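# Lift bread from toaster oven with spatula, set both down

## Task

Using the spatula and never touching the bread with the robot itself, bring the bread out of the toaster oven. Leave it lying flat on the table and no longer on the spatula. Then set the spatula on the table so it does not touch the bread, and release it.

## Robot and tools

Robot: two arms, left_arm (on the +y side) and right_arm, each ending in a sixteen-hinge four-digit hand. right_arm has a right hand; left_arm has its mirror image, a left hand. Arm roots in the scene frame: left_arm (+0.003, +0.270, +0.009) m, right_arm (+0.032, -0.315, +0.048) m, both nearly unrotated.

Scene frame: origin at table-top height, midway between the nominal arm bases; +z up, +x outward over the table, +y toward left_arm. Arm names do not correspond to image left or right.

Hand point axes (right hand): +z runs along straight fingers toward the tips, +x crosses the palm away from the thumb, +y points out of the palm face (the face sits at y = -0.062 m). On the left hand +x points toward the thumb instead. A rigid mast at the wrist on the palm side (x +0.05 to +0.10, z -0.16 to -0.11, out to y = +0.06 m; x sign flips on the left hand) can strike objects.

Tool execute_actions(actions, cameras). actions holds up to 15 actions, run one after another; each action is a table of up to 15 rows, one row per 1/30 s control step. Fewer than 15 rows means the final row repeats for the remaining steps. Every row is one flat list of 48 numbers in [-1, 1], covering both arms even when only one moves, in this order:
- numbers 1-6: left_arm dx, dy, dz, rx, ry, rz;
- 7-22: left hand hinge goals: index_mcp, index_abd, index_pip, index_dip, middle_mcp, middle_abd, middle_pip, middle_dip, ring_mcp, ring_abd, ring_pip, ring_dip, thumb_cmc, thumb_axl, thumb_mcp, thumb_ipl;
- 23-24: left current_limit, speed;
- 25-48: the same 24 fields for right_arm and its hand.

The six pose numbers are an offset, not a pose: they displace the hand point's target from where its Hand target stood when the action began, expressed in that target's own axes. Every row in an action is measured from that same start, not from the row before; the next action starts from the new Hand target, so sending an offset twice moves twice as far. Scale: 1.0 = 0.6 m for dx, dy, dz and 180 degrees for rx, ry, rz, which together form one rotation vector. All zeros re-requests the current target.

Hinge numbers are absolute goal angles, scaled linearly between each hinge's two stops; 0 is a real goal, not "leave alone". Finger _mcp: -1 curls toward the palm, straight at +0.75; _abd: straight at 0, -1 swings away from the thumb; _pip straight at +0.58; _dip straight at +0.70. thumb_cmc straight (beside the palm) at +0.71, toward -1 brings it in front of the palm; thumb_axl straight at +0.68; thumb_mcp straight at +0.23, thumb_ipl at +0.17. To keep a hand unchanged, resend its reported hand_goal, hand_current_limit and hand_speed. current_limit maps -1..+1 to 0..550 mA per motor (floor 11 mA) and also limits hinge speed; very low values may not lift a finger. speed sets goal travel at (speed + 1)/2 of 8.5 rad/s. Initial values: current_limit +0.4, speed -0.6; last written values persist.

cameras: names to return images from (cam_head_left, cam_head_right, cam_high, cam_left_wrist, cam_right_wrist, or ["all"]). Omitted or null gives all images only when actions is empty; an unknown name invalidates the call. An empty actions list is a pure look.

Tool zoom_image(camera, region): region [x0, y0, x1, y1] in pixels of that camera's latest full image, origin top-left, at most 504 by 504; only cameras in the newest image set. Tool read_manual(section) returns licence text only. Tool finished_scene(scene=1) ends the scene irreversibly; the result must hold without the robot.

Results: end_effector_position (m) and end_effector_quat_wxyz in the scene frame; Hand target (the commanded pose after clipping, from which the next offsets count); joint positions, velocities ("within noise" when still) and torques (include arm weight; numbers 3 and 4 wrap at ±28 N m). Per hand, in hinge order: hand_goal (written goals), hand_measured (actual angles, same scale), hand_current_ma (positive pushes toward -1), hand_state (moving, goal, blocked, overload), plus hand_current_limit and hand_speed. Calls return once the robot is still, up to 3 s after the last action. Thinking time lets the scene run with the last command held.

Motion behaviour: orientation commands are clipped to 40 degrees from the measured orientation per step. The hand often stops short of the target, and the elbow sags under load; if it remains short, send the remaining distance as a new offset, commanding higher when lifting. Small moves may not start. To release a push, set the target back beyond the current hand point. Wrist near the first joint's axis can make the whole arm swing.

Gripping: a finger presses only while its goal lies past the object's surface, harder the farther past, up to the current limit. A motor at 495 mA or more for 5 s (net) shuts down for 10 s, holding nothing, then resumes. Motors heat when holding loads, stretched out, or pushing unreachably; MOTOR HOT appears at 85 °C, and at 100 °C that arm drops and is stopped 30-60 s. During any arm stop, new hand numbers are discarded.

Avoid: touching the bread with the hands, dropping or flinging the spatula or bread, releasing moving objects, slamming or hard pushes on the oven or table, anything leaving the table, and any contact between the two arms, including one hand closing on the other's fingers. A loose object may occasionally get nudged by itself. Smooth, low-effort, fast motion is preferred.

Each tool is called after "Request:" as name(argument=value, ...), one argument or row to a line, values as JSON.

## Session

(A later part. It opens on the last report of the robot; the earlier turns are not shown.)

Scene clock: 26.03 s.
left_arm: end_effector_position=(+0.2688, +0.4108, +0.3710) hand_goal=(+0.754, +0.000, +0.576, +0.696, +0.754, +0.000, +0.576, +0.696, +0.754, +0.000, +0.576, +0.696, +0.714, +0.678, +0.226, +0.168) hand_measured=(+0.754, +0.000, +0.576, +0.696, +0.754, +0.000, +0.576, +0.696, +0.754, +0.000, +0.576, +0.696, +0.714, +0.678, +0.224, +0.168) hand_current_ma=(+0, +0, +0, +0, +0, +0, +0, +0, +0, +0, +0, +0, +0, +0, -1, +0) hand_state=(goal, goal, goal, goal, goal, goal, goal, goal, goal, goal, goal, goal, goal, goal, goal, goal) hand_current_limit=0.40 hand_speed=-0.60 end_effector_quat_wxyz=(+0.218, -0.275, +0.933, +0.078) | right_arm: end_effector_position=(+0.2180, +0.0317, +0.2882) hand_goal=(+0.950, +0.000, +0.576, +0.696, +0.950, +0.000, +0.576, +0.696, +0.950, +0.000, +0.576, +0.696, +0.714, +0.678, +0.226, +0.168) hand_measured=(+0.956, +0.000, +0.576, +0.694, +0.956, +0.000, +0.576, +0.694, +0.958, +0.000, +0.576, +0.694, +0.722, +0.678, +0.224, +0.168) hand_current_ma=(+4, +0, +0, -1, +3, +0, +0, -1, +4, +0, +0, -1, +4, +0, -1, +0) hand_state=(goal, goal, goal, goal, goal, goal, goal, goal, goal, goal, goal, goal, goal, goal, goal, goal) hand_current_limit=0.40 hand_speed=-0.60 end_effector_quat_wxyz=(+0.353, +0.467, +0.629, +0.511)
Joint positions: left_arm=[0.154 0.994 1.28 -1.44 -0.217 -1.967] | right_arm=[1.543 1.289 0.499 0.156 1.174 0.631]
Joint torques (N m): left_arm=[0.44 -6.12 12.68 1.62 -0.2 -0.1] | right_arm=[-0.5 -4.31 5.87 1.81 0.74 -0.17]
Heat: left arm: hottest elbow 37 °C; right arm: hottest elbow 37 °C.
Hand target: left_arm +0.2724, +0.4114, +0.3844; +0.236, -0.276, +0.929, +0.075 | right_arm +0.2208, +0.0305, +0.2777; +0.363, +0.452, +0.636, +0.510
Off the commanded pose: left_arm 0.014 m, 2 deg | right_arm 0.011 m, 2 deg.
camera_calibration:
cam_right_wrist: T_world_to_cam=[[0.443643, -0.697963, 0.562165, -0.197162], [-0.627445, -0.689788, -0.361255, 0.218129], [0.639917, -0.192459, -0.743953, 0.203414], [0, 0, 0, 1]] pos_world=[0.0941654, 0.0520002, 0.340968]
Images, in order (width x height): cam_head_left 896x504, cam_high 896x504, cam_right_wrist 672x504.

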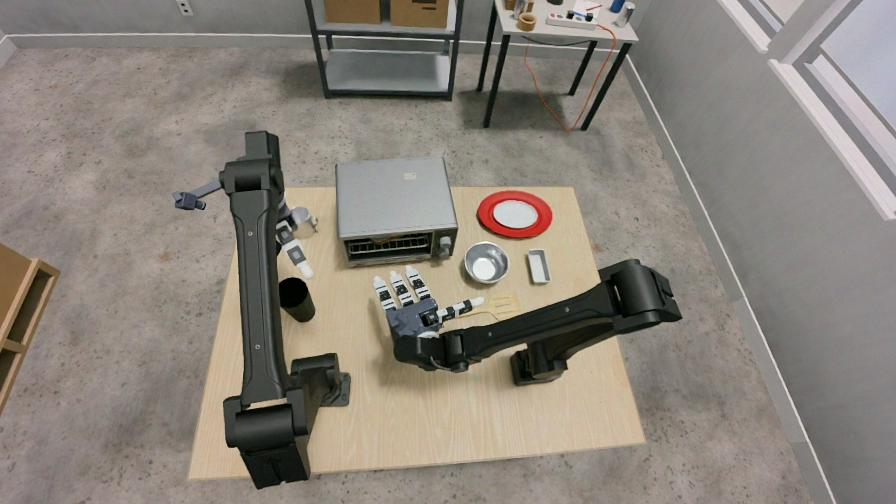

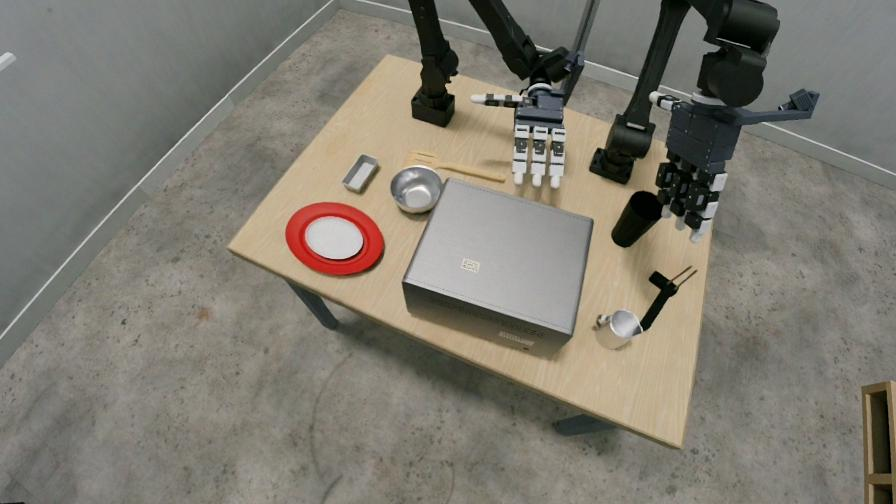

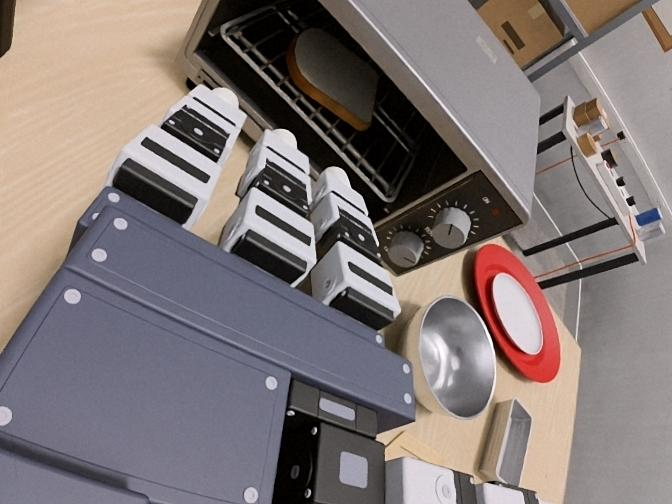

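Request:
execute_actions(
  actions=[
    [[0,0,0,0,0.159,0,0.754,0,0.576,0.696,0.754,0,0.576,0.696,0.754,0,0.576,0.696,0.714,0.678,0.226,0.168,0.4,-0.6,0,0,0,0.1075,0,0,0.754,0,0.576,0.696,0.754,0,0.576,0.696,0.754,0,0.576,0.696,0.714,0.678,0.226,0.168,0.4,-0.6]],
    [[0,0,0,0,0,0,0.754,0,0.576,0.696,0.754,0,0.576,0.696,0.754,0,0.576,0.696,0.714,0.678,0.226,0.168,0.4,-0.6,0,0,0,0.1075,0,0,0.754,0,0.576,0.696,0.754,0,0.576,0.696,0.754,0,0.576,0.696,0.714,0.678,0.226,0.168,0.4,-0.6]],
    [[0,0,0,0,0,0,0.754,0,0.576,0.696,0.754,0,0.576,0.696,0.754,0,0.576,0.696,0.714,0.678,0.226,0.168,0.4,-0.6,0,0,0,0.1075,0,0,0.754,0,0.576,0.696,0.754,0,0.576,0.696,0.754,0,0.576,0.696,0.714,0.678,0.226,0.168,0.4,-0.6]],
    [[0,0,0,0,0,0,0.754,0,0.576,0.696,0.754,0,0.576,0.696,0.754,0,0.576,0.696,0.714,0.678,0.226,0.168,0.4,-0.6,0,0,0,0.1075,0,0,0.754,0,0.576,0.696,0.754,0,0.576,0.696,0.754,0,0.576,0.696,0.714,0.678,0.226,0.168,0.4,-0.6]],
    [[0,0,0,0,0,0,0.754,0,0.576,0.696,0.754,0,0.576,0.696,0.754,0,0.576,0.696,0.714,0.678,0.226,0.168,0.4,-0.6,-0.077,0.03,0,0,0,0,0.754,0,0.576,0.696,0.754,0,0.576,0.696,0.754,0,0.576,0.696,0.714,0.678,0.226,0.168,0.4,-0.6]],
    [[0,0,0,0,0,0,0.754,0,0.576,0.696,0.754,0,0.576,0.696,0.754,0,0.576,0.696,0.714,0.678,0.226,0.168,0.4,-0.6,-0.077,0.03,0,0,0,0,0.754,0,0.576,0.696,0.754,0,0.576,0.696,0.754,0,0.576,0.696,0.714,0.678,0.226,0.168,0.4,-0.6]],
    [[0,0,0,0,0,0,0.754,0,0.576,0.696,0.754,0,0.576,0.696,0.754,0,0.576,0.696,0.714,0.678,0.226,0.168,0.4,-0.6,-0.077,0.03,0,0,0,0,0.754,0,0.576,0.696,0.754,0,0.576,0.696,0.754,0,0.576,0.696,0.714,0.678,0.226,0.168,0.4,-0.6]],
    [[0,0,0,0,0,0,0.754,0,0.576,0.696,0.754,0,0.576,0.696,0.754,0,0.576,0.696,0.714,0.678,0.226,0.168,0.4,-0.6,-0.077,0.03,0,0,0,0,0.754,0,0.576,0.696,0.754,0,0.576,0.696,0.754,0,0.576,0.696,0.714,0.678,0.226,0.168,0.4,-0.6]],
  ],
  cameras=["cam_head_right"],
)

Scene clock: 35.57 s.
left_arm: end_effector_position=(+0.2692, +0.4069, +0.3607) hand_goal=(+0.754, +0.000, +0.576, +0.696, +0.754, +0.000, +0.576, +0.696, +0.754, +0.000, +0.576, +0.696, +0.714, +0.678, +0.226, +0.168) hand_measured=(+0.752, +0.000, +0.576, +0.696, +0.752, +0.000, +0.576, +0.696, +0.752, +0.000, +0.576, +0.696, +0.714, +0.678, +0.222, +0.168) hand_current_ma=(+0, +0, +0, +0, +0, +0, +0, +0, +0, +0, +0, +0, +0, +0, -2, +0) hand_state=(goal, goal, goal, goal, goal, goal, goal, goal, goal, goal, goal, goal, goal, goal, goal, goal) hand_current_limit=0.40 hand_speed=-0.60 end_effector_quat_wxyz=(+0.069, -0.285, +0.956, +0.022) | right_arm: end_effector_position=(+0.3543, -0.1165, +0.2815) hand_goal=(+0.754, +0.000, +0.576, +0.696, +0.754, +0.000, +0.576, +0.696, +0.754, +0.000, +0.576, +0.696, +0.714, +0.678, +0.226, +0.168) hand_measured=(+0.754, +0.000, +0.576, +0.694, +0.754, +0.000, +0.576, +0.694, +0.754, +0.000, +0.576, +0.694, +0.716, +0.678, +0.224, +0.168) hand_current_ma=(+0, +0, +0, -1, +0, +0, +0, -1, +0, +0, +0, -1, +0, +0, -1, +0) hand_state=(goal, goal, goal, goal, goal, goal, goal, goal, goal, goal, goal, goal, goal, goal, goal, goal) hand_current_limit=0.40 hand_speed=-0.60 end_effector_quat_wxyz=(+0.003, +0.585, +0.811, +0.006)
Joint positions: left_arm=[0.228 1.172 1.421 -1.686 -0.056 -1.943] | right_arm=[0.661 1.123 1.066 -1.5 0.003 0.37]
Joint torques (N m): left_arm=[1.32 -8.82 14.48 0.57 0.03 -0.01] | right_arm=[-0.32 -5.48 7.36 -0.12 -0.06 -0.12]
Heat: left arm: hottest elbow 39 °C; right arm: hottest elbow 37 °C.
Hand target: left_arm +0.2724, +0.4114, +0.3844; -0.001, -0.286, +0.958, +0.005 | right_arm +0.3495, -0.1205, +0.2778; +0.000, +0.580, +0.815, +0.000
Off the commanded pose: left_arm 0.024 m, 8 deg | right_arm 0.007 m, 1 deg.
joint sent to its limit (left arm) — joint 4 (wrist pitch), lower limit. The joint targets are off in orientation, not in position.
Images, in order (width x height): cam_head_right 896x504.

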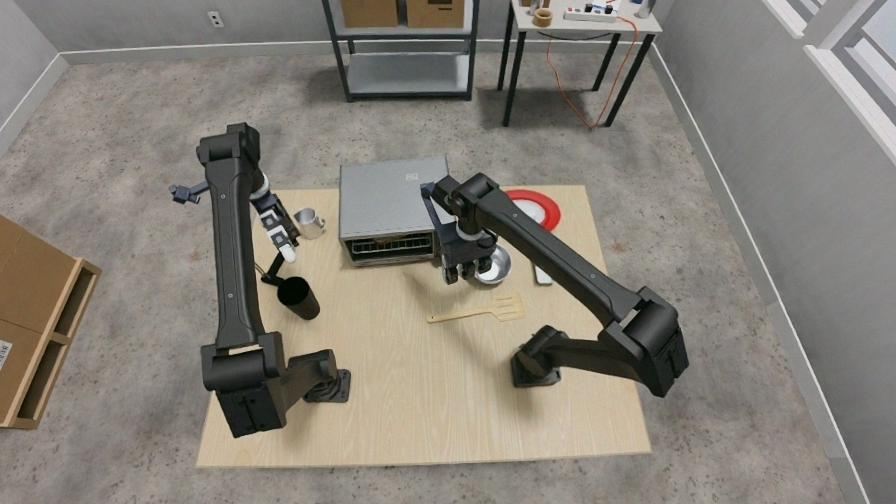

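Request:
execute_actions(
  actions=[
    [[0.037,-0.072,0.015,0,0,0,0.754,0,0.576,0.696,0.754,0,0.576,0.696,0.754,0,0.576,0.696,0.714,0.678,0.226,0.168,0.4,-0.6,-0.074,-0.026,0,0,0,0,0.754,0,0.576,0.696,0.754,0,0.576,0.696,0.754,0,0.576,0.696,0.714,0.678,0.226,0.168,0.4,-0.6]],
    [[0.037,-0.072,0.015,0,0,0,0.754,0,0.576,0.696,0.754,0,0.576,0.696,0.754,0,0.576,0.696,0.714,0.678,0.226,0.168,0.4,-0.6,-0.074,-0.026,0,0,0,0,0.754,0,0.576,0.696,0.754,0,0.576,0.696,0.754,0,0.576,0.696,0.714,0.678,0.226,0.168,0.4,-0.6]],
    [[0.037,-0.072,0.015,0,0,0,0.754,0,0.576,0.696,0.754,0,0.576,0.696,0.754,0,0.576,0.696,0.714,0.678,0.226,0.168,0.4,-0.6,-0.074,-0.026,0,0,0,0,0.754,0,0.576,0.696,0.754,0,0.576,0.696,0.754,0,0.576,0.696,0.714,0.678,0.226,0.168,0.4,-0.6]],
    [[0.037,-0.072,0.015,0,0,0,0.754,0,0.576,0.696,0.754,0,0.576,0.696,0.754,0,0.576,0.696,0.714,0.678,0.226,0.168,0.4,-0.6,-0.074,-0.026,0,0,0,0,0.754,0,0.576,0.696,0.754,0,0.576,0.696,0.754,0,0.576,0.696,0.714,0.678,0.226,0.168,0.4,-0.6]],
    [[0.037,-0.072,0.015,0,0,0,0.754,0,0.576,0.696,0.754,0,0.576,0.696,0.754,0,0.576,0.696,0.714,0.678,0.226,0.168,0.4,-0.6,-0.074,-0.026,0,0,0,0,0.754,0,0.576,0.696,0.754,0,0.576,0.696,0.754,0,0.576,0.696,0.714,0.678,0.226,0.168,0.4,-0.6]],
    [[0.037,-0.072,0.015,0,0,0,0.754,0,0.576,0.696,0.754,0,0.576,0.696,0.754,0,0.576,0.696,0.714,0.678,0.226,0.168,0.4,-0.6,-0.074,-0.026,0,0,0,0,0.754,0,0.576,0.696,0.754,0,0.576,0.696,0.754,0,0.576,0.696,0.714,0.678,0.226,0.168,0.4,-0.6]],
    [[0,0,0,0,0,0,0.754,0,0.576,0.696,0.754,0,0.576,0.696,0.754,0,0.576,0.696,0.714,0.678,0.226,0.168,0.4,-0.6,-0.074,-0.026,0,0,0,0,0.754,0,0.576,0.696,0.754,0,0.576,0.696,0.754,0,0.576,0.696,0.714,0.678,0.226,0.168,0.4,-0.6]],
  ],
  cameras=["cam_head_right"],
)

Scene clock: 40.03 s.
left_arm: end_effector_position=(+0.2953, +0.1305, +0.3098) hand_goal=(+0.754, +0.000, +0.576, +0.696, +0.754, +0.000, +0.576, +0.696, +0.754, +0.000, +0.576, +0.696, +0.714, +0.678, +0.226, +0.168) hand_measured=(+0.750, +0.000, +0.576, +0.696, +0.750, +0.000, +0.576, +0.696, +0.750, +0.000, +0.576, +0.696, +0.714, +0.678, +0.222, +0.168) hand_current_ma=(-1, +0, +0, +0, -1, +0, +0, +0, -1, +0, +0, +0, +0, +0, -2, +0) hand_state=(goal, goal, goal, goal, goal, goal, goal, goal, goal, goal, goal, goal, goal, goal, goal, goal) hand_current_limit=0.40 hand_speed=-0.60 end_effector_quat_wxyz=(-0.071, -0.013, +0.988, -0.138) | right_arm: end_effector_position=(+0.3329, -0.4413, +0.2579) hand_goal=(+0.754, +0.000, +0.576, +0.696, +0.754, +0.000, +0.576, +0.696, +0.754, +0.000, +0.576, +0.696, +0.714, +0.678, +0.226, +0.168) hand_measured=(+0.752, +0.000, +0.576, +0.694, +0.754, +0.000, +0.576, +0.694, +0.754, +0.000, +0.576, +0.694, +0.714, +0.678, +0.224, +0.168) hand_current_ma=(+0, +0, +0, -1, +0, +0, +0, -1, +0, +0, +0, -1, +0, +0, -1, +0) hand_state=(goal, goal, goal, goal, goal, goal, goal, goal, goal, goal, goal, goal, goal, goal, goal, goal) hand_current_limit=0.40 hand_speed=-0.60 end_effector_quat_wxyz=(-0.023, +0.585, +0.811, -0.003)
Joint positions: left_arm=[-0.444 1.349 1.466 -1.688 0.311 -2.066] | right_arm=[-0.58 1.02 0.946 -1.543 0.003 -0.87]
Joint torques (N m): left_arm=[-0.44 -10.46 14.42 0.35 0.24 -0.26] | right_arm=[-0.56 -2.08 12.01 0.17 -0.17 -0.1]
Motor temperatures (°C): left_arm=[33 32 40 30 28 30] | right_arm=[30 32 37 32 30 30]
Heat: left arm: hottest elbow 40 °C; right arm: hottest elbow 37 °C.
Hand target: left_arm +0.3027, +0.1220, +0.3279; -0.001, -0.286, +0.958, +0.005 | right_arm +0.3482, -0.4499, +0.2778; +0.000, +0.580, +0.815, +0.000
Off the commanded pose: left_arm 0.021 m, 36 deg | right_arm 0.027 m, 3 deg.
joint sent to its limit (left arm) — joint 4 (wrist pitch), lower limit; joint 6 (wrist roll), lower limit. The joint targets are off in orientation, not in position.
Images, in order (width x height): cam_head_right 896x504.

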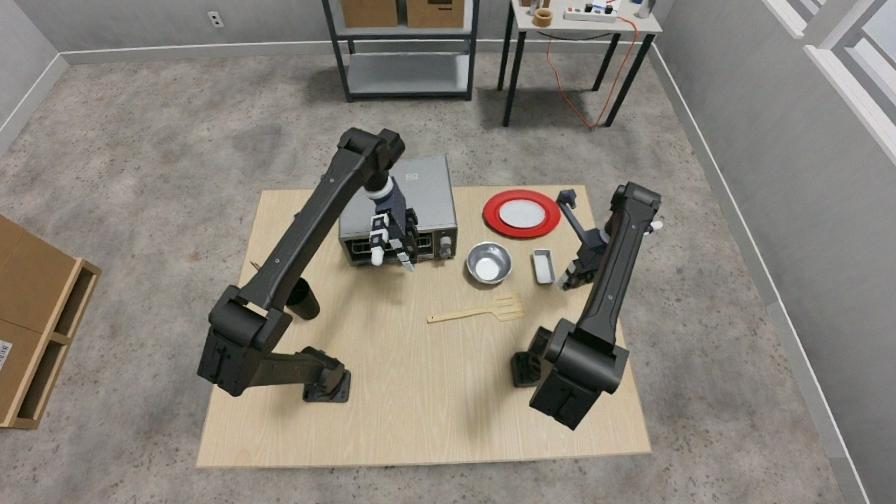

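Request:
execute_actions(
  actions=[
    [[0,0,0,0,0,0.137,0.754,0,0.576,0.696,0.754,0,0.576,0.696,0.754,0,0.576,0.696,0.714,0.678,0.226,0.168,0.4,-0.6,0,0,0,0,0,0,0.754,0,0.576,0.696,0.754,0,0.576,0.696,0.754,0,0.576,0.696,0.714,0.678,0.226,0.168,0.4,-0.6]],
    [[0,0,0,0,0,0.137,0.754,0,0.576,0.696,0.754,0,0.576,0.696,0.754,0,0.576,0.696,0.714,0.678,0.226,0.168,0.4,-0.6,0,0,0,0,0,0,0.754,0,0.576,0.696,0.754,0,0.576,0.696,0.754,0,0.576,0.696,0.714,0.678,0.226,0.168,0.4,-0.6]],
    [[0,0,0,0,0,0.137,0.754,0,0.576,0.696,0.754,0,0.576,0.696,0.754,0,0.576,0.696,0.714,0.678,0.226,0.168,0.4,-0.6,0,0,0,0,0,0,0.754,0,0.576,0.696,0.754,0,0.576,0.696,0.754,0,0.576,0.696,0.714,0.678,0.226,0.168,0.4,-0.6]],
    [[0,0,0,0,0,0.137,0.754,0,0.576,0.696,0.754,0,0.576,0.696,0.754,0,0.576,0.696,0.714,0.678,0.226,0.168,0.4,-0.6,0,0,0,0,0,0,0.754,0,0.576,0.696,0.754,0,0.576,0.696,0.754,0,0.576,0.696,0.714,0.678,0.226,0.168,0.4,-0.6]],
    [[0,0,0,0,0,0.137,0.754,0,0.576,0.696,0.754,0,0.576,0.696,0.754,0,0.576,0.696,0.714,0.678,0.226,0.168,0.4,-0.6,0,0,0,0,0,0,0.754,0,0.576,0.696,0.754,0,0.576,0.696,0.754,0,0.576,0.696,0.714,0.678,0.226,0.168,0.4,-0.6]],
    [[0,0,0,0,0,0.137,0.754,0,0.576,0.696,0.754,0,0.576,0.696,0.754,0,0.576,0.696,0.714,0.678,0.226,0.168,0.4,-0.6,0,0,0,0,0,0,0.754,0,0.576,0.696,0.754,0,0.576,0.696,0.754,0,0.576,0.696,0.714,0.678,0.226,0.168,0.4,-0.6]],
  ],
  cameras=["cam_head_right","cam_high"],
)

Scene clock: 44.17 s.
left_arm: end_effector_position=(+0.3007, +0.1189, +0.3233) hand_goal=(+0.754, +0.000, +0.576, +0.696, +0.754, +0.000, +0.576, +0.696, +0.754, +0.000, +0.576, +0.696, +0.714, +0.678, +0.226, +0.168) hand_measured=(+0.752, +0.000, +0.576, +0.696, +0.752, +0.000, +0.576, +0.696, +0.752, +0.000, +0.576, +0.696, +0.714, +0.678, +0.222, +0.168) hand_current_ma=(+0, +0, +0, +0, -1, +0, +0, +0, -1, +0, +0, +0, +0, +0, -2, +0) hand_state=(goal, goal, goal, goal, goal, goal, goal, goal, goal, goal, goal, goal, goal, goal, goal, goal) hand_current_limit=0.40 hand_speed=-0.60 end_effector_quat_wxyz=(+0.034, +0.839, +0.543, +0.024) | right_arm: end_effector_position=(+0.3330, -0.4411, +0.2580) hand_goal=(+0.754, +0.000, +0.576, +0.696, +0.754, +0.000, +0.576, +0.696, +0.754, +0.000, +0.576, +0.696, +0.714, +0.678, +0.226, +0.168) hand_measured=(+0.752, +0.000, +0.576, +0.694, +0.754, +0.000, +0.576, +0.694, +0.754, +0.000, +0.576, +0.694, +0.714, +0.678, +0.224, +0.168) hand_current_ma=(+0, +0, +0, -1, +0, +0, +0, -1, +0, +0, +0, -1, +0, +0, -1, +0) hand_state=(goal, goal, goal, goal, goal, goal, goal, goal, goal, goal, goal, goal, goal, goal, goal, goal) hand_current_limit=0.40 hand_speed=-0.60 end_effector_quat_wxyz=(-0.023, +0.584, +0.811, -0.003)
Joint positions: left_arm=[-0.562 0.952 1.151 -1.689 -0.017 -0.164] | right_arm=[-0.58 1.02 0.946 -1.543 0.002 -0.871]
Joint torques (N m): left_arm=[1.49 -5.01 10.3 0.76 0.03 -0.05] | right_arm=[-0.26 -1.85 11.88 0.38 -0.19 -0.11]
Heat: left arm: hottest elbow 40 °C; right arm: hottest elbow 38 °C.
Hand target: left_arm +0.3027, +0.1220, +0.3279; -0.005, +0.842, +0.539, +0.000 | right_arm +0.3482, -0.4500, +0.2778; +0.000, +0.580, +0.815, +0.000
Off the commanded pose: left_arm 0.006 m, 5 deg | right_arm 0.027 m, 3 deg.
joint sent to its limit (left arm) — joint 4 (wrist pitch), lower limit. The joint targets are off in orientation, not in position.
Images, in order (width x height): cam_head_right 896x504, cam_high 896x504.

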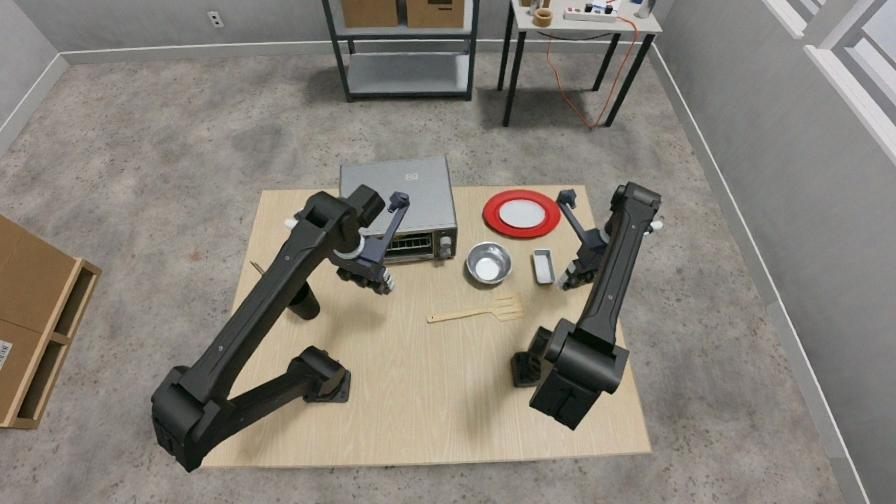

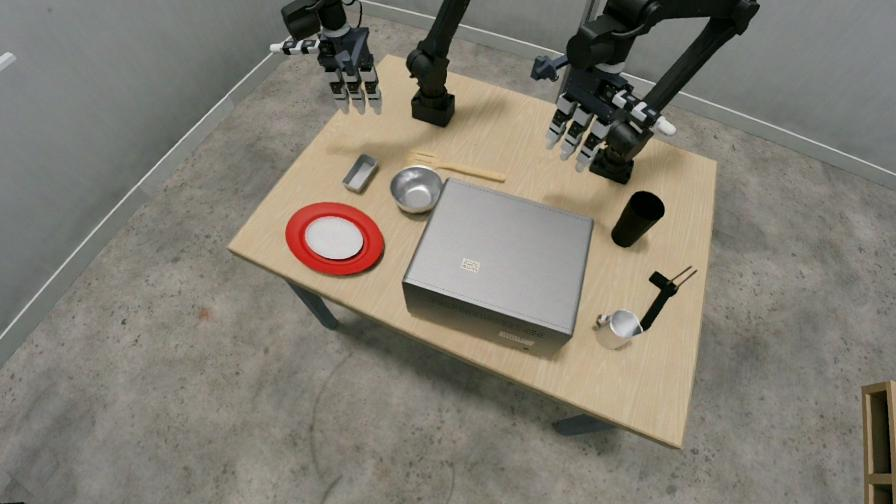

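Request:
execute_actions(
  actions=[
    [[-0.04,0.006,0,0,0,0.137,0.754,0,0.576,0.696,0.754,0,0.576,0.696,0.754,0,0.576,0.696,0.714,0.678,0.226,0.168,0.4,-0.6,0,0,0,0,0,0,0.754,0,0.576,0.696,0.754,0,0.576,0.696,0.754,0,0.576,0.696,0.714,0.678,0.226,0.168,0.4,-0.6]],
    [[-0.034,0.022,0,0,0,0.137,0.754,0,0.576,0.696,0.754,0,0.576,0.696,0.754,0,0.576,0.696,0.714,0.678,0.226,0.168,0.4,-0.6,0,0,0,0,0,0,0.754,0,0.576,0.696,0.754,0,0.576,0.696,0.754,0,0.576,0.696,0.714,0.678,0.226,0.168,0.4,-0.6]],
    [[-0.021,0.034,0,0,0,0.137,0.754,0,0.576,0.696,0.754,0,0.576,0.696,0.754,0,0.576,0.696,0.714,0.678,0.226,0.168,0.4,-0.6,0,0,0,0,0,0,0.754,0,0.576,0.696,0.754,0,0.576,0.696,0.754,0,0.576,0.696,0.714,0.678,0.226,0.168,0.4,-0.6]],
    [[-0.005,0.04,0,0,0,0.137,0.754,0,0.576,0.696,0.754,0,0.576,0.696,0.754,0,0.576,0.696,0.714,0.678,0.226,0.168,0.4,-0.6,0,0,0,0,0,0,0.754,0,0.576,0.696,0.754,0,0.576,0.696,0.754,0,0.576,0.696,0.714,0.678,0.226,0.168,0.4,-0.6]],
    [[0.012,0.039,0,0,0,0.137,0.754,0,0.576,0.696,0.754,0,0.576,0.696,0.754,0,0.576,0.696,0.714,0.678,0.226,0.168,0.4,-0.6,0,0,0,0,0,0,0.754,0,0.576,0.696,0.754,0,0.576,0.696,0.754,0,0.576,0.696,0.714,0.678,0.226,0.168,0.4,-0.6]],
    [[0.027,0.03,0,0,0,0.137,0.754,0,0.576,0.696,0.754,0,0.576,0.696,0.754,0,0.576,0.696,0.714,0.678,0.226,0.168,0.4,-0.6,0,0,0,0,0,0,0.754,0,0.576,0.696,0.754,0,0.576,0.696,0.754,0,0.576,0.696,0.714,0.678,0.226,0.168,0.4,-0.6]],
  ],
  cameras=["cam_head_right","cam_high","cam_left_wrist"],
)

Scene clock: 48.00 s.
left_arm: end_effector_position=(+0.2534, -0.0096, +0.3107) hand_goal=(+0.754, +0.000, +0.576, +0.696, +0.754, +0.000, +0.576, +0.696, +0.754, +0.000, +0.576, +0.696, +0.714, +0.678, +0.226, +0.168) hand_measured=(+0.752, +0.000, +0.576, +0.696, +0.752, +0.000, +0.576, +0.696, +0.752, +0.000, +0.576, +0.696, +0.714, +0.678, +0.222, +0.168) hand_current_ma=(+0, +0, +0, +0, -1, +0, +0, +0, -1, +0, +0, +0, +0, +0, -2, +0) hand_state=(goal, goal, goal, goal, goal, goal, goal, goal, goal, goal, goal, goal, goal, goal, goal, goal) hand_current_limit=0.40 hand_speed=-0.60 end_effector_quat_wxyz=(-0.052, +0.827, -0.559, -0.002) | right_arm: end_effector_position=(+0.3330, -0.4411, +0.2580) hand_goal=(+0.754, +0.000, +0.576, +0.696, +0.754, +0.000, +0.576, +0.696, +0.754, +0.000, +0.576, +0.696, +0.714, +0.678, +0.226, +0.168) hand_measured=(+0.752, +0.000, +0.576, +0.694, +0.754, +0.000, +0.576, +0.694, +0.754, +0.000, +0.576, +0.694, +0.714, +0.678, +0.224, +0.168) hand_current_ma=(+0, +0, +0, -1, +0, +0, +0, -1, +0, +0, +0, -1, +0, +0, -1, +0) hand_state=(goal, goal, goal, goal, goal, goal, goal, goal, goal, goal, goal, goal, goal, goal, goal, goal) hand_current_limit=0.40 hand_speed=-0.60 end_effector_quat_wxyz=(-0.023, +0.584, +0.811, -0.003)
Joint positions: left_arm=[-0.638 1.377 1.486 -1.691 -0.104 2.098] | right_arm=[-0.58 1.02 0.946 -1.543 0.002 -0.871]
Joint torques (N m): left_arm=[-0.21 -10.23 14.61 0.57 -0.09 0] | right_arm=[-0.97 -1.9 11.97 0.32 -0.16 -0.12]
Heat: left arm: hottest elbow 40 °C; right arm: hottest elbow 39 °C.
Hand target: left_arm +0.2623, -0.0177, +0.3270; -0.001, +0.751, -0.661, -0.005 | right_arm +0.3482, -0.4500, +0.2778; +0.000, +0.580, +0.815, +0.000
Off the commanded pose: left_arm 0.020 m, 16 deg | right_arm 0.027 m, 3 deg.
joint sent to its limit (left arm) — joint 4 (wrist pitch), lower limit; joint 6 (wrist roll), upper limit. The joint targets are off in orientation, not in position.
camera_calibration:
cam_left_wrist: T_world_to_cam=[[0.261541, 0.95746, 0.121933, -0.130935], [0.583211, -0.257428, 0.770451, -0.44028], [0.769065, -0.130392, -0.625729, 0.118469], [0, 0, 0, 1]] pos_world=[0.199911, 0.0274724, 0.429309]
Images, in order (width x height): cam_head_right 896x504, cam_high 896x504, cam_left_wrist 672x504.

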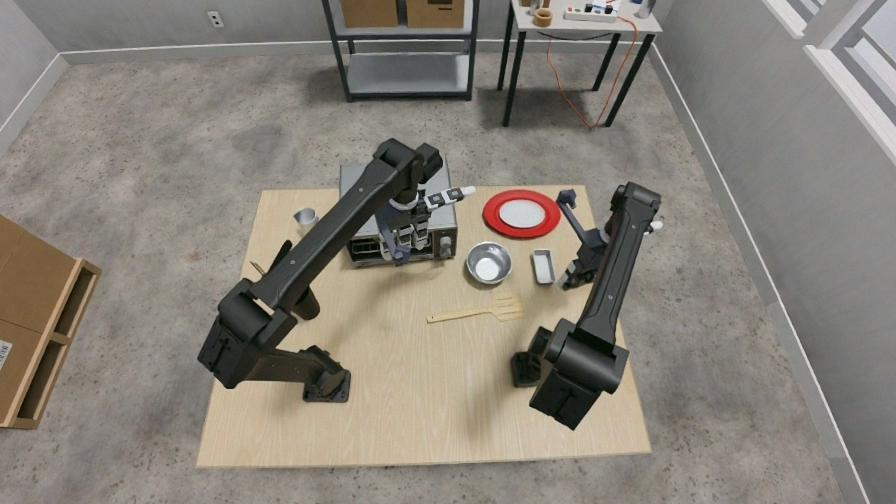

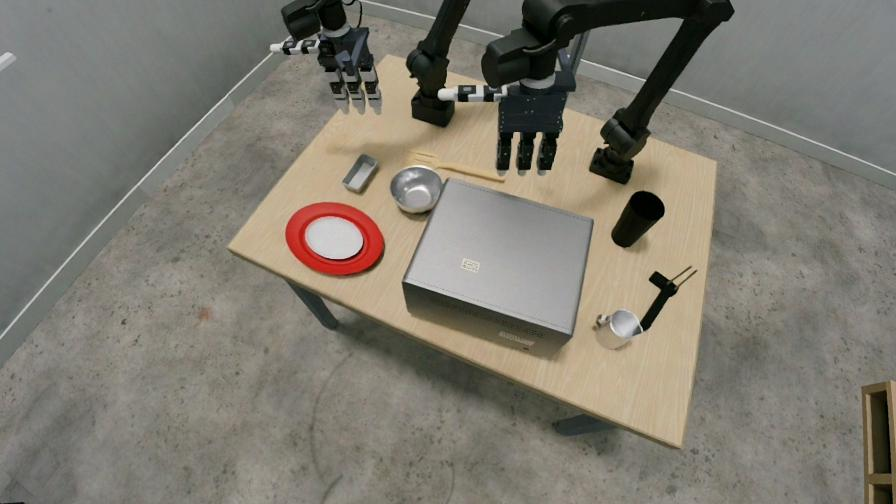

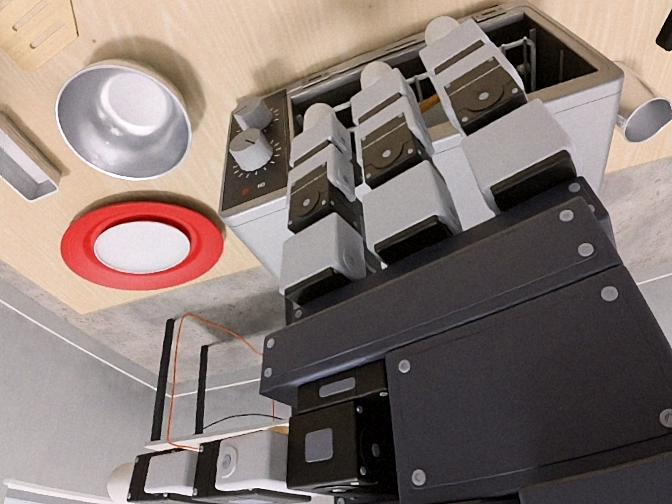

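Request:
execute_actions(
  actions=[
    [[0.031,0.021,0.07,0,0,0,1.0,0,-0.708,0.116,1.0,0,-0.708,0.116,1.0,0,-0.708,0.116,-0.757,0.678,-0.112,0.168,0.4,-0.6,0,0,0,0,0,0,0.754,0,0.576,0.696,0.754,0,0.576,0.696,0.754,0,0.576,0.696,0.714,0.678,0.226,0.168,0.4,-0.6]],
    [[0.031,0.021,0.07,0,0,0,1.0,0,-0.708,0.116,1.0,0,-0.708,0.116,1.0,0,-0.708,0.116,-0.757,0.678,-0.112,0.168,0.4,-0.6,0,0,0,0,0,0,0.754,0,0.576,0.696,0.754,0,0.576,0.696,0.754,0,0.576,0.696,0.714,0.678,0.226,0.168,0.4,-0.6]],
    [[0.031,0.021,0.07,0,0,0,1.0,0,-0.708,0.116,1.0,0,-0.708,0.116,1.0,0,-0.708,0.116,-0.757,0.678,-0.112,0.168,0.4,-0.6,0,0,0,0,0,0,0.754,0,0.576,0.696,0.754,0,0.576,0.696,0.754,0,0.576,0.696,0.714,0.678,0.226,0.168,0.4,-0.6]],
    [[0.031,0.021,0.07,0,0,0,1.0,0,-0.708,0.116,1.0,0,-0.708,0.116,1.0,0,-0.708,0.116,-0.757,0.678,-0.112,0.168,0.4,-0.6,0,0,0,0,0,0,0.754,0,0.576,0.696,0.754,0,0.576,0.696,0.754,0,0.576,0.696,0.714,0.678,0.226,0.168,0.4,-0.6]],
    [[0,0,0,0.125,0,0,1.0,0,-0.708,0.116,1.0,0,-0.708,0.116,1.0,0,-0.708,0.116,-0.757,0.678,-0.112,0.168,0.4,-0.6,0,0,0,0,0,0,0.754,0,0.576,0.696,0.754,0,0.576,0.696,0.754,0,0.576,0.696,0.714,0.678,0.226,0.168,0.4,-0.6]],
    [[0,0,0,0.125,0,0,1.0,0,-0.708,0.116,1.0,0,-0.708,0.116,1.0,0,-0.708,0.116,-0.757,0.678,-0.112,0.168,0.4,-0.6,0,0,0,0,0,0,0.754,0,0.576,0.696,0.754,0,0.576,0.696,0.754,0,0.576,0.696,0.714,0.678,0.226,0.168,0.4,-0.6]],
    [[0,0,0,0,0,0,1.0,0,-0.708,0.116,1.0,0,-0.708,0.116,1.0,0,-0.708,0.116,-0.757,0.678,-0.112,0.168,0.4,-0.6,0,0,0,0,0,0,0.754,0,0.576,0.696,0.754,0,0.576,0.696,0.754,0,0.576,0.696,0.714,0.678,0.226,0.168,0.4,-0.6]],
  ],
  cameras=["cam_head_right","cam_high","cam_left_wrist"],
)

Scene clock: 53.57 s.
left_arm: end_effector_position=(+0.2214, -0.0907, +0.1515) hand_goal=(+1.000, +0.000, -0.708, +0.116, +1.000, +0.000, -0.708, +0.116, +1.000, +0.000, -0.708, +0.116, -0.756, +0.678, -0.112, +0.168) hand_measured=(+0.994, +0.000, -0.704, +0.120, +0.996, +0.000, -0.704, +0.120, +0.996, +0.000, -0.704, +0.120, -0.754, +0.678, -0.114, +0.168) hand_current_ma=(-3, +0, +2, +2, -2, +0, +2, +1, -2, +0, +2, +1, +1, +0, -1, +0) hand_state=(goal, goal, goal, goal, goal, goal, goal, goal, goal, goal, goal, goal, goal, goal, goal, goal) hand_current_limit=0.40 hand_speed=-0.60 end_effector_quat_wxyz=(-0.294, +0.690, -0.619, +0.234) | right_arm: end_effector_position=(+0.3330, -0.4411, +0.2580) hand_goal=(+0.754, +0.000, +0.576, +0.696, +0.754, +0.000, +0.576, +0.696, +0.754, +0.000, +0.576, +0.696, +0.714, +0.678, +0.226, +0.168) hand_measured=(+0.752, +0.000, +0.576, +0.694, +0.754, +0.000, +0.576, +0.694, +0.754, +0.000, +0.576, +0.694, +0.714, +0.678, +0.224, +0.168) hand_current_ma=(+0, +0, +0, -1, +0, +0, +0, -1, +0, +0, +0, -1, +0, +0, -1, +0) hand_state=(goal, goal, goal, goal, goal, goal, goal, goal, goal, goal, goal, goal, goal, goal, goal, goal) hand_current_limit=0.40 hand_speed=-0.60 end_effector_quat_wxyz=(-0.023, +0.584, +0.811, -0.003)
Joint positions: left_arm=[-1.127 1.351 1.043 -1.026 -0.741 1.974] | right_arm=[-0.58 1.02 0.946 -1.543 0.002 -0.871]
Joint torques (N m): left_arm=[-0.32 -11.75 9.69 1.59 -0.65 -0.23] | right_arm=[-0.09 -2.08 12.03 0.23 -0.18 -0.09]
Heat: left arm: hottest elbow 40 °C; right arm: hottest elbow 40 °C.
Hand target: left_arm +0.2209, -0.0965, +0.1585; -0.288, +0.693, -0.612, +0.249 | right_arm +0.3482, -0.4500, +0.2778; +0.000, +0.580, +0.815, +0.000
Off the commanded pose: left_arm 0.009 m, 2 deg | right_arm 0.027 m, 3 deg.
camera_calibration:
cam_left_wrist: T_world_to_cam=[[0.318832, 0.822612, 0.470803, -0.103287], [-0.103391, -0.463577, 0.880004, -0.203133], [0.942155, -0.32925, -0.0627527, -0.108769], [0, 0, 0, 1]] pos_world=[0.114407, -0.0450148, 0.22056]
Images, in order (width x height): cam_head_right 896x504, cam_high 896x504, cam_left_wrist 672x504.

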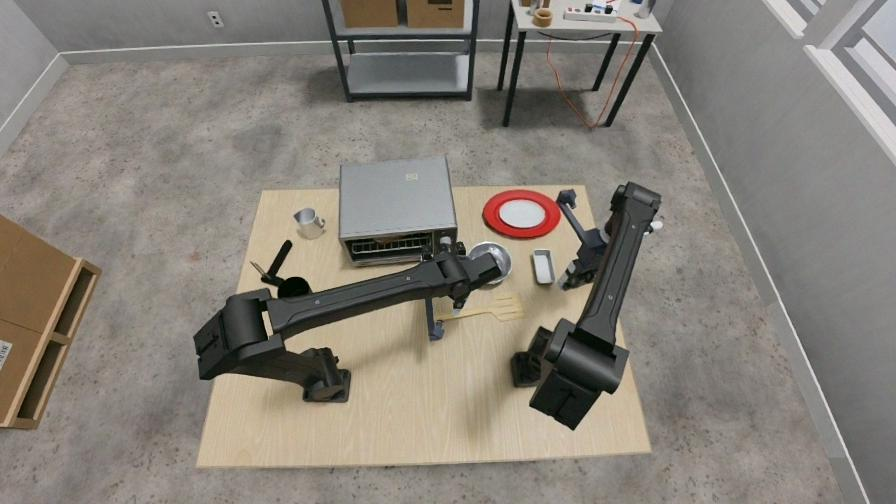

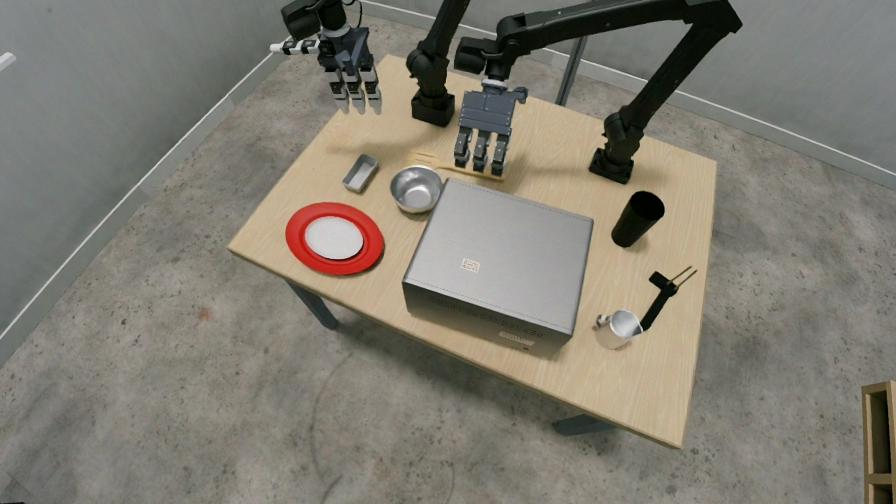

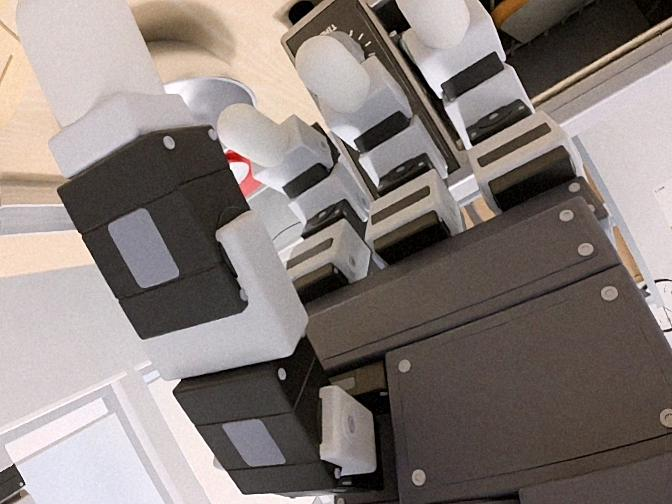

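Request:
execute_actions(
  actions=[],
  cameras=["cam_right_wrist", "cam_high"],
)

Request:
zoom_image(
  camera="cam_high",
  region=[390, 90, 570, 210],
)

Scene clock: 54.53 s.
left_arm: end_effector_position=(+0.2214, -0.0907, +0.1515) hand_goal=(+1.000, +0.000, -0.708, +0.116, +1.000, +0.000, -0.708, +0.116, +1.000, +0.000, -0.708, +0.116, -0.756, +0.678, -0.112, +0.168) hand_measured=(+0.994, +0.000, -0.704, +0.120, +0.996, +0.000, -0.704, +0.120, +0.996, +0.000, -0.704, +0.120, -0.754, +0.678, -0.114, +0.168) hand_current_ma=(-3, +0, +2, +2, -2, +0, +2, +1, -2, +0, +2, +1, +1, +0, -1, +0) hand_state=(goal, goal, goal, goal, goal, goal, goal, goal, goal, goal, goal, goal, goal, goal, goal, goal) hand_current_limit=0.40 hand_speed=-0.60 end_effector_quat_wxyz=(-0.294, +0.690, -0.619, +0.234) | right_arm: end_effector_position=(+0.3330, -0.4411, +0.2580) hand_goal=(+0.754, +0.000, +0.576, +0.696, +0.754, +0.000, +0.576, +0.696, +0.754, +0.000, +0.576, +0.696, +0.714, +0.678, +0.226, +0.168) hand_measured=(+0.752, +0.000, +0.576, +0.694, +0.754, +0.000, +0.576, +0.694, +0.754, +0.000, +0.576, +0.694, +0.714, +0.678, +0.224, +0.168) hand_current_ma=(+0, +0, +0, -1, +0, +0, +0, -1, +0, +0, +0, -1, +0, +0, -1, +0) hand_state=(goal, goal, goal, goal, goal, goal, goal, goal, goal, goal, goal, goal, goal, goal, goal, goal) hand_current_limit=0.40 hand_speed=-0.60 end_effector_quat_wxyz=(-0.023, +0.584, +0.811, -0.003)
Joint positions: left_arm=[-1.127 1.351 1.043 -1.026 -0.741 1.974] | right_arm=[-0.58 1.02 0.946 -1.543 0.002 -0.871]
Joint velocities: within noise
Joint torques (N m): left_arm=[-0.38 -11.81 9.69 1.58 -0.65 -0.23] | right_arm=[-0.15 -2.08 11.95 0.39 -0.16 -0.1]
Motor temperatures (°C): left_arm=[33 32 40 30 29 30] | right_arm=[30 32 40 32 30 30]
Heat: left arm: hottest elbow 40 °C; right arm: hottest elbow 40 °C.
Hand target: left_arm +0.2209, -0.0965, +0.1585; -0.288, +0.693, -0.612, +0.249 | right_arm +0.3482, -0.4500, +0.2778; +0.000, +0.580, +0.815, +0.000
Off the commanded pose: left_arm 0.009 m, 2 deg | right_arm 0.027 m, 3 deg.
camera_calibration:
cam_right_wrist: T_world_to_cam=[[0.831581, -0.5448, -0.108011, -0.449852], [-0.318178, -0.626698, 0.711346, -0.398591], [-0.455231, -0.557175, -0.694493, 0.207324], [0, 0, 0, 1]] pos_world=[0.341646, -0.37936, 0.378932]
Images, in order (width x height): cam_high 896x504, cam_right_wrist 672x504.

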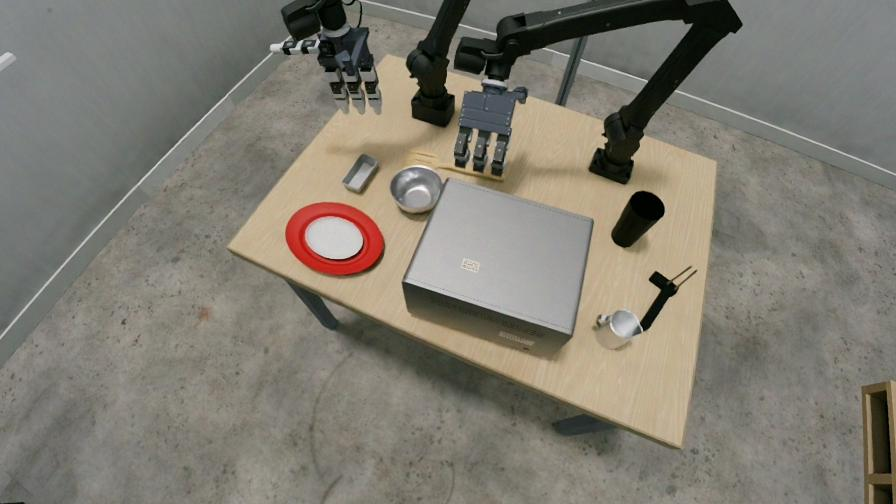

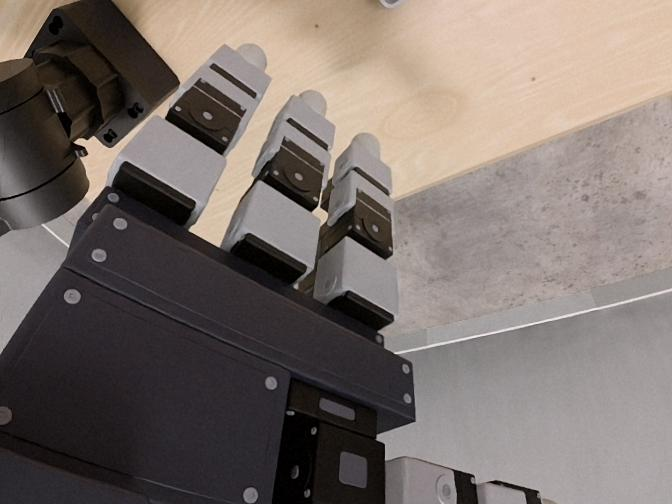

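Scaled by 2.800.

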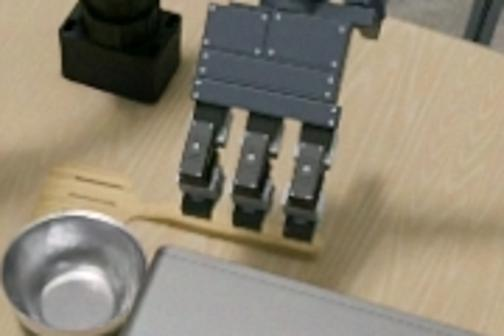

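Request:
execute_actions(
  actions=[
    [[-0.0025,0.039,0.039,0,0,0,1.0,0,-0.708,0.116,1.0,0,-0.708,0.116,1.0,0,-0.708,0.116,-0.757,0.678,-0.112,0.168,0.4,-0.6,0,0,0,0,0,0,0.754,0,0.576,0.696,0.754,0,0.576,0.696,0.754,0,0.576,0.696,0.714,0.678,0.226,0.168,0.4,-0.6]],
    [[-0.0025,0.039,0.039,0,0,0,1.0,0,-0.708,0.116,1.0,0,-0.708,0.116,1.0,0,-0.708,0.116,-0.757,0.678,-0.112,0.168,0.4,-0.6,0,0,0,0,0,0,0.754,0,0.576,0.696,0.754,0,0.576,0.696,0.754,0,0.576,0.696,0.714,0.678,0.226,0.168,0.4,-0.6]],
    [[-0.0025,0.039,0.039,0,0,0,1.0,0,-0.708,0.116,1.0,0,-0.708,0.116,1.0,0,-0.708,0.116,-0.757,0.678,-0.112,0.168,0.4,-0.6,0,0,0,0,0,0,0.754,0,0.576,0.696,0.754,0,0.576,0.696,0.754,0,0.576,0.696,0.714,0.678,0.226,0.168,0.4,-0.6]],
  ],
  cameras=["cam_head_left","cam_head_right","cam_high","cam_left_wrist"],
)

Request:
zoom_image(
  camera="cam_high",
  region=[390, 90, 570, 210],
)

Scene clock: 57.00 s.
left_arm: end_effector_position=(+0.2190, -0.0846, +0.0582) hand_goal=(+1.000, +0.000, -0.708, +0.116, +1.000, +0.000, -0.708, +0.116, +1.000, +0.000, -0.708, +0.116, -0.756, +0.678, -0.112, +0.168) hand_measured=(+0.994, +0.000, -0.704, +0.120, +0.996, +0.000, -0.704, +0.120, +0.996, +0.000, -0.704, +0.120, -0.754, +0.678, -0.114, +0.168) hand_current_ma=(-3, +0, +2, +2, -2, +0, +2, +1, -2, +0, +2, +1, +1, +0, -1, +0) hand_state=(goal, goal, goal, goal, goal, goal, goal, goal, goal, goal, goal, goal, goal, goal, goal, goal) hand_current_limit=0.40 hand_speed=-0.60 end_effector_quat_wxyz=(-0.292, +0.692, -0.615, +0.241) | right_arm: end_effector_position=(+0.3330, -0.4411, +0.2580) hand_goal=(+0.754, +0.000, +0.576, +0.696, +0.754, +0.000, +0.576, +0.696, +0.754, +0.000, +0.576, +0.696, +0.714, +0.678, +0.226, +0.168) hand_measured=(+0.752, +0.000, +0.576, +0.694, +0.754, +0.000, +0.576, +0.694, +0.754, +0.000, +0.576, +0.694, +0.714, +0.678, +0.224, +0.168) hand_current_ma=(+0, +0, +0, -1, +0, +0, +0, -1, +0, +0, +0, -1, +0, +0, -1, +0) hand_state=(goal, goal, goal, goal, goal, goal, goal, goal, goal, goal, goal, goal, goal, goal, goal, goal) hand_current_limit=0.40 hand_speed=-0.60 end_effector_quat_wxyz=(-0.023, +0.584, +0.811, -0.003)
Joint positions: left_arm=[-1.127 1.44 0.858 -0.737 -0.743 1.973] | right_arm=[-0.58 1.02 0.946 -1.543 0.002 -0.871]
Joint torques (N m): left_arm=[-0.03 -10.64 8.95 1.63 -0.55 -0.18] | right_arm=[-0.79 -2.08 11.85 0.35 -0.2 -0.08]
Heat: left arm: hottest elbow 40 °C; right arm: hottest elbow 40 °C.
Hand target: left_arm +0.2198, -0.0913, +0.0593; -0.288, +0.693, -0.612, +0.249 | right_arm +0.3482, -0.4500, +0.2778; +0.000, +0.580, +0.815, +0.000
Off the commanded pose: left_arm 0.007 m, 1 deg | right_arm 0.027 m, 3 deg.
camera_calibration:
cam_left_wrist: T_world_to_cam=[[0.3134, 0.83026, 0.460922, -0.0611835], [-0.110078, -0.45034, 0.886046, -0.116246], [0.94322, -0.328424, -0.0497429, -0.111356], [0, 0, 0, 1]] pos_world=[0.111412, -0.0381239, 0.125661]
Images, in order (width x height): cam_head_left 896x504, cam_head_right 896x504, cam_high 896x504, cam_left_wrist 672x504.

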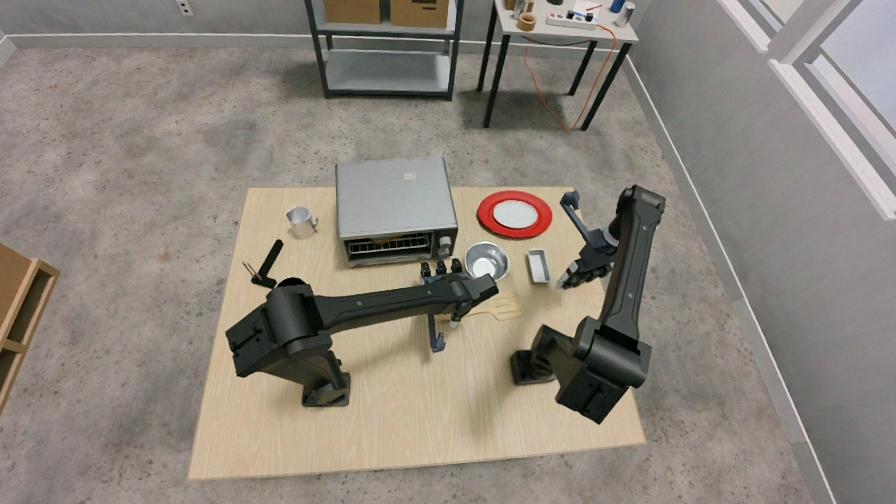

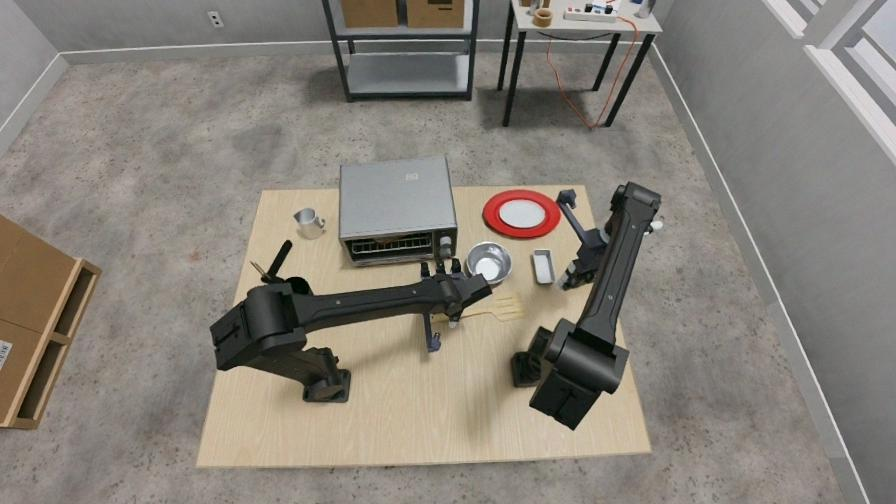

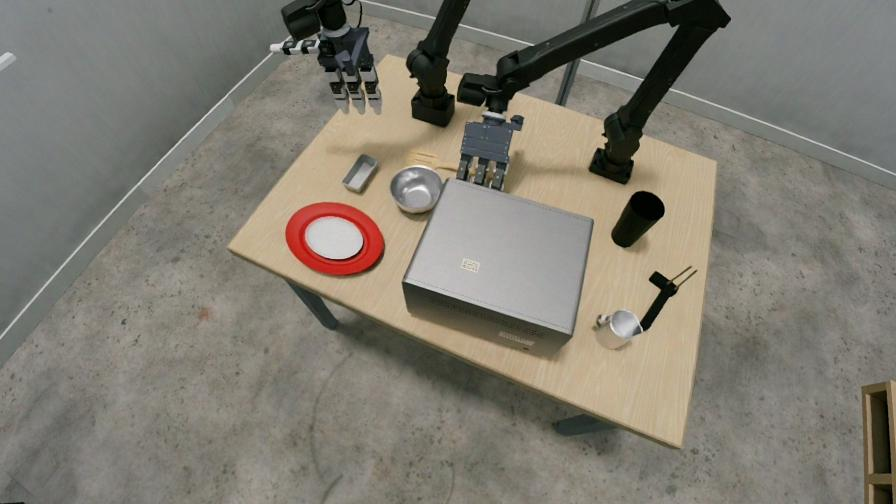

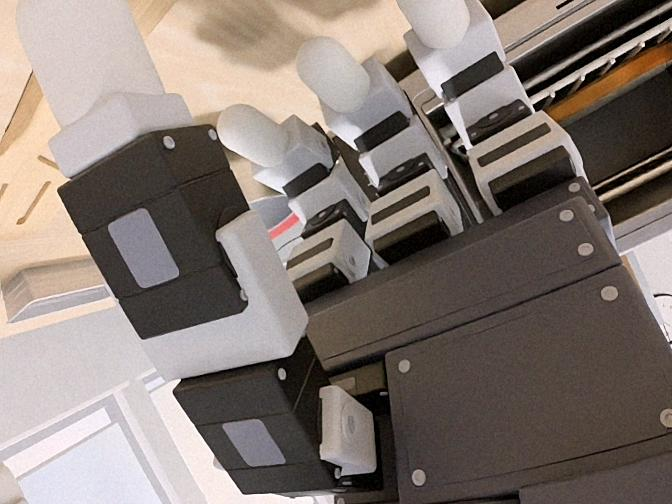

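Scaled by 2.800.

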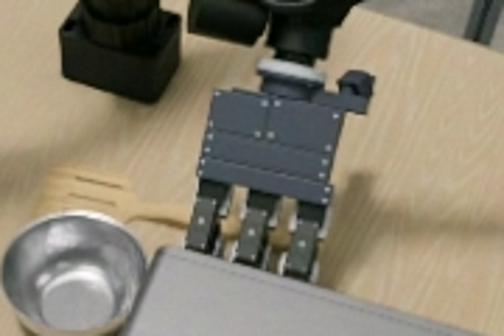

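Request:
zoom_image(
  camera="cam_left_wrist",
  region=[0, 0, 400, 250],
)

Request:
zoom_image(
  camera="cam_left_wrist",
  region=[400, 0, 672, 250],
)

Scaled by 1.260 from the camera's 672x504 image, which has a finer 960x720 frame.

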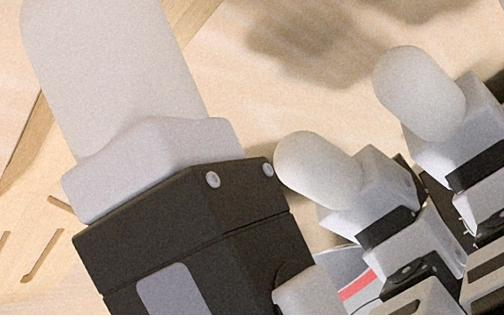

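Scaled by 1.853 from the camera's 672x504 image, which has a finer 960x720 frame.

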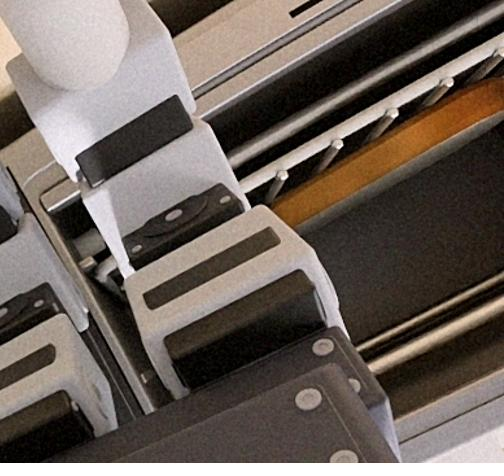

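Request:
zoom_image(
  camera="cam_left_wrist",
  region=[0, 0, 200, 150],
)

Scaled by 2.520 from the camera's 672x504 image, which has a finer 960x720 frame.

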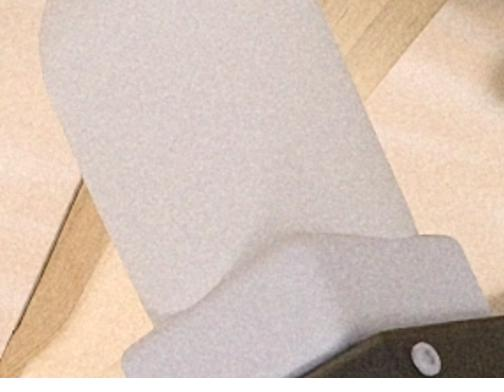

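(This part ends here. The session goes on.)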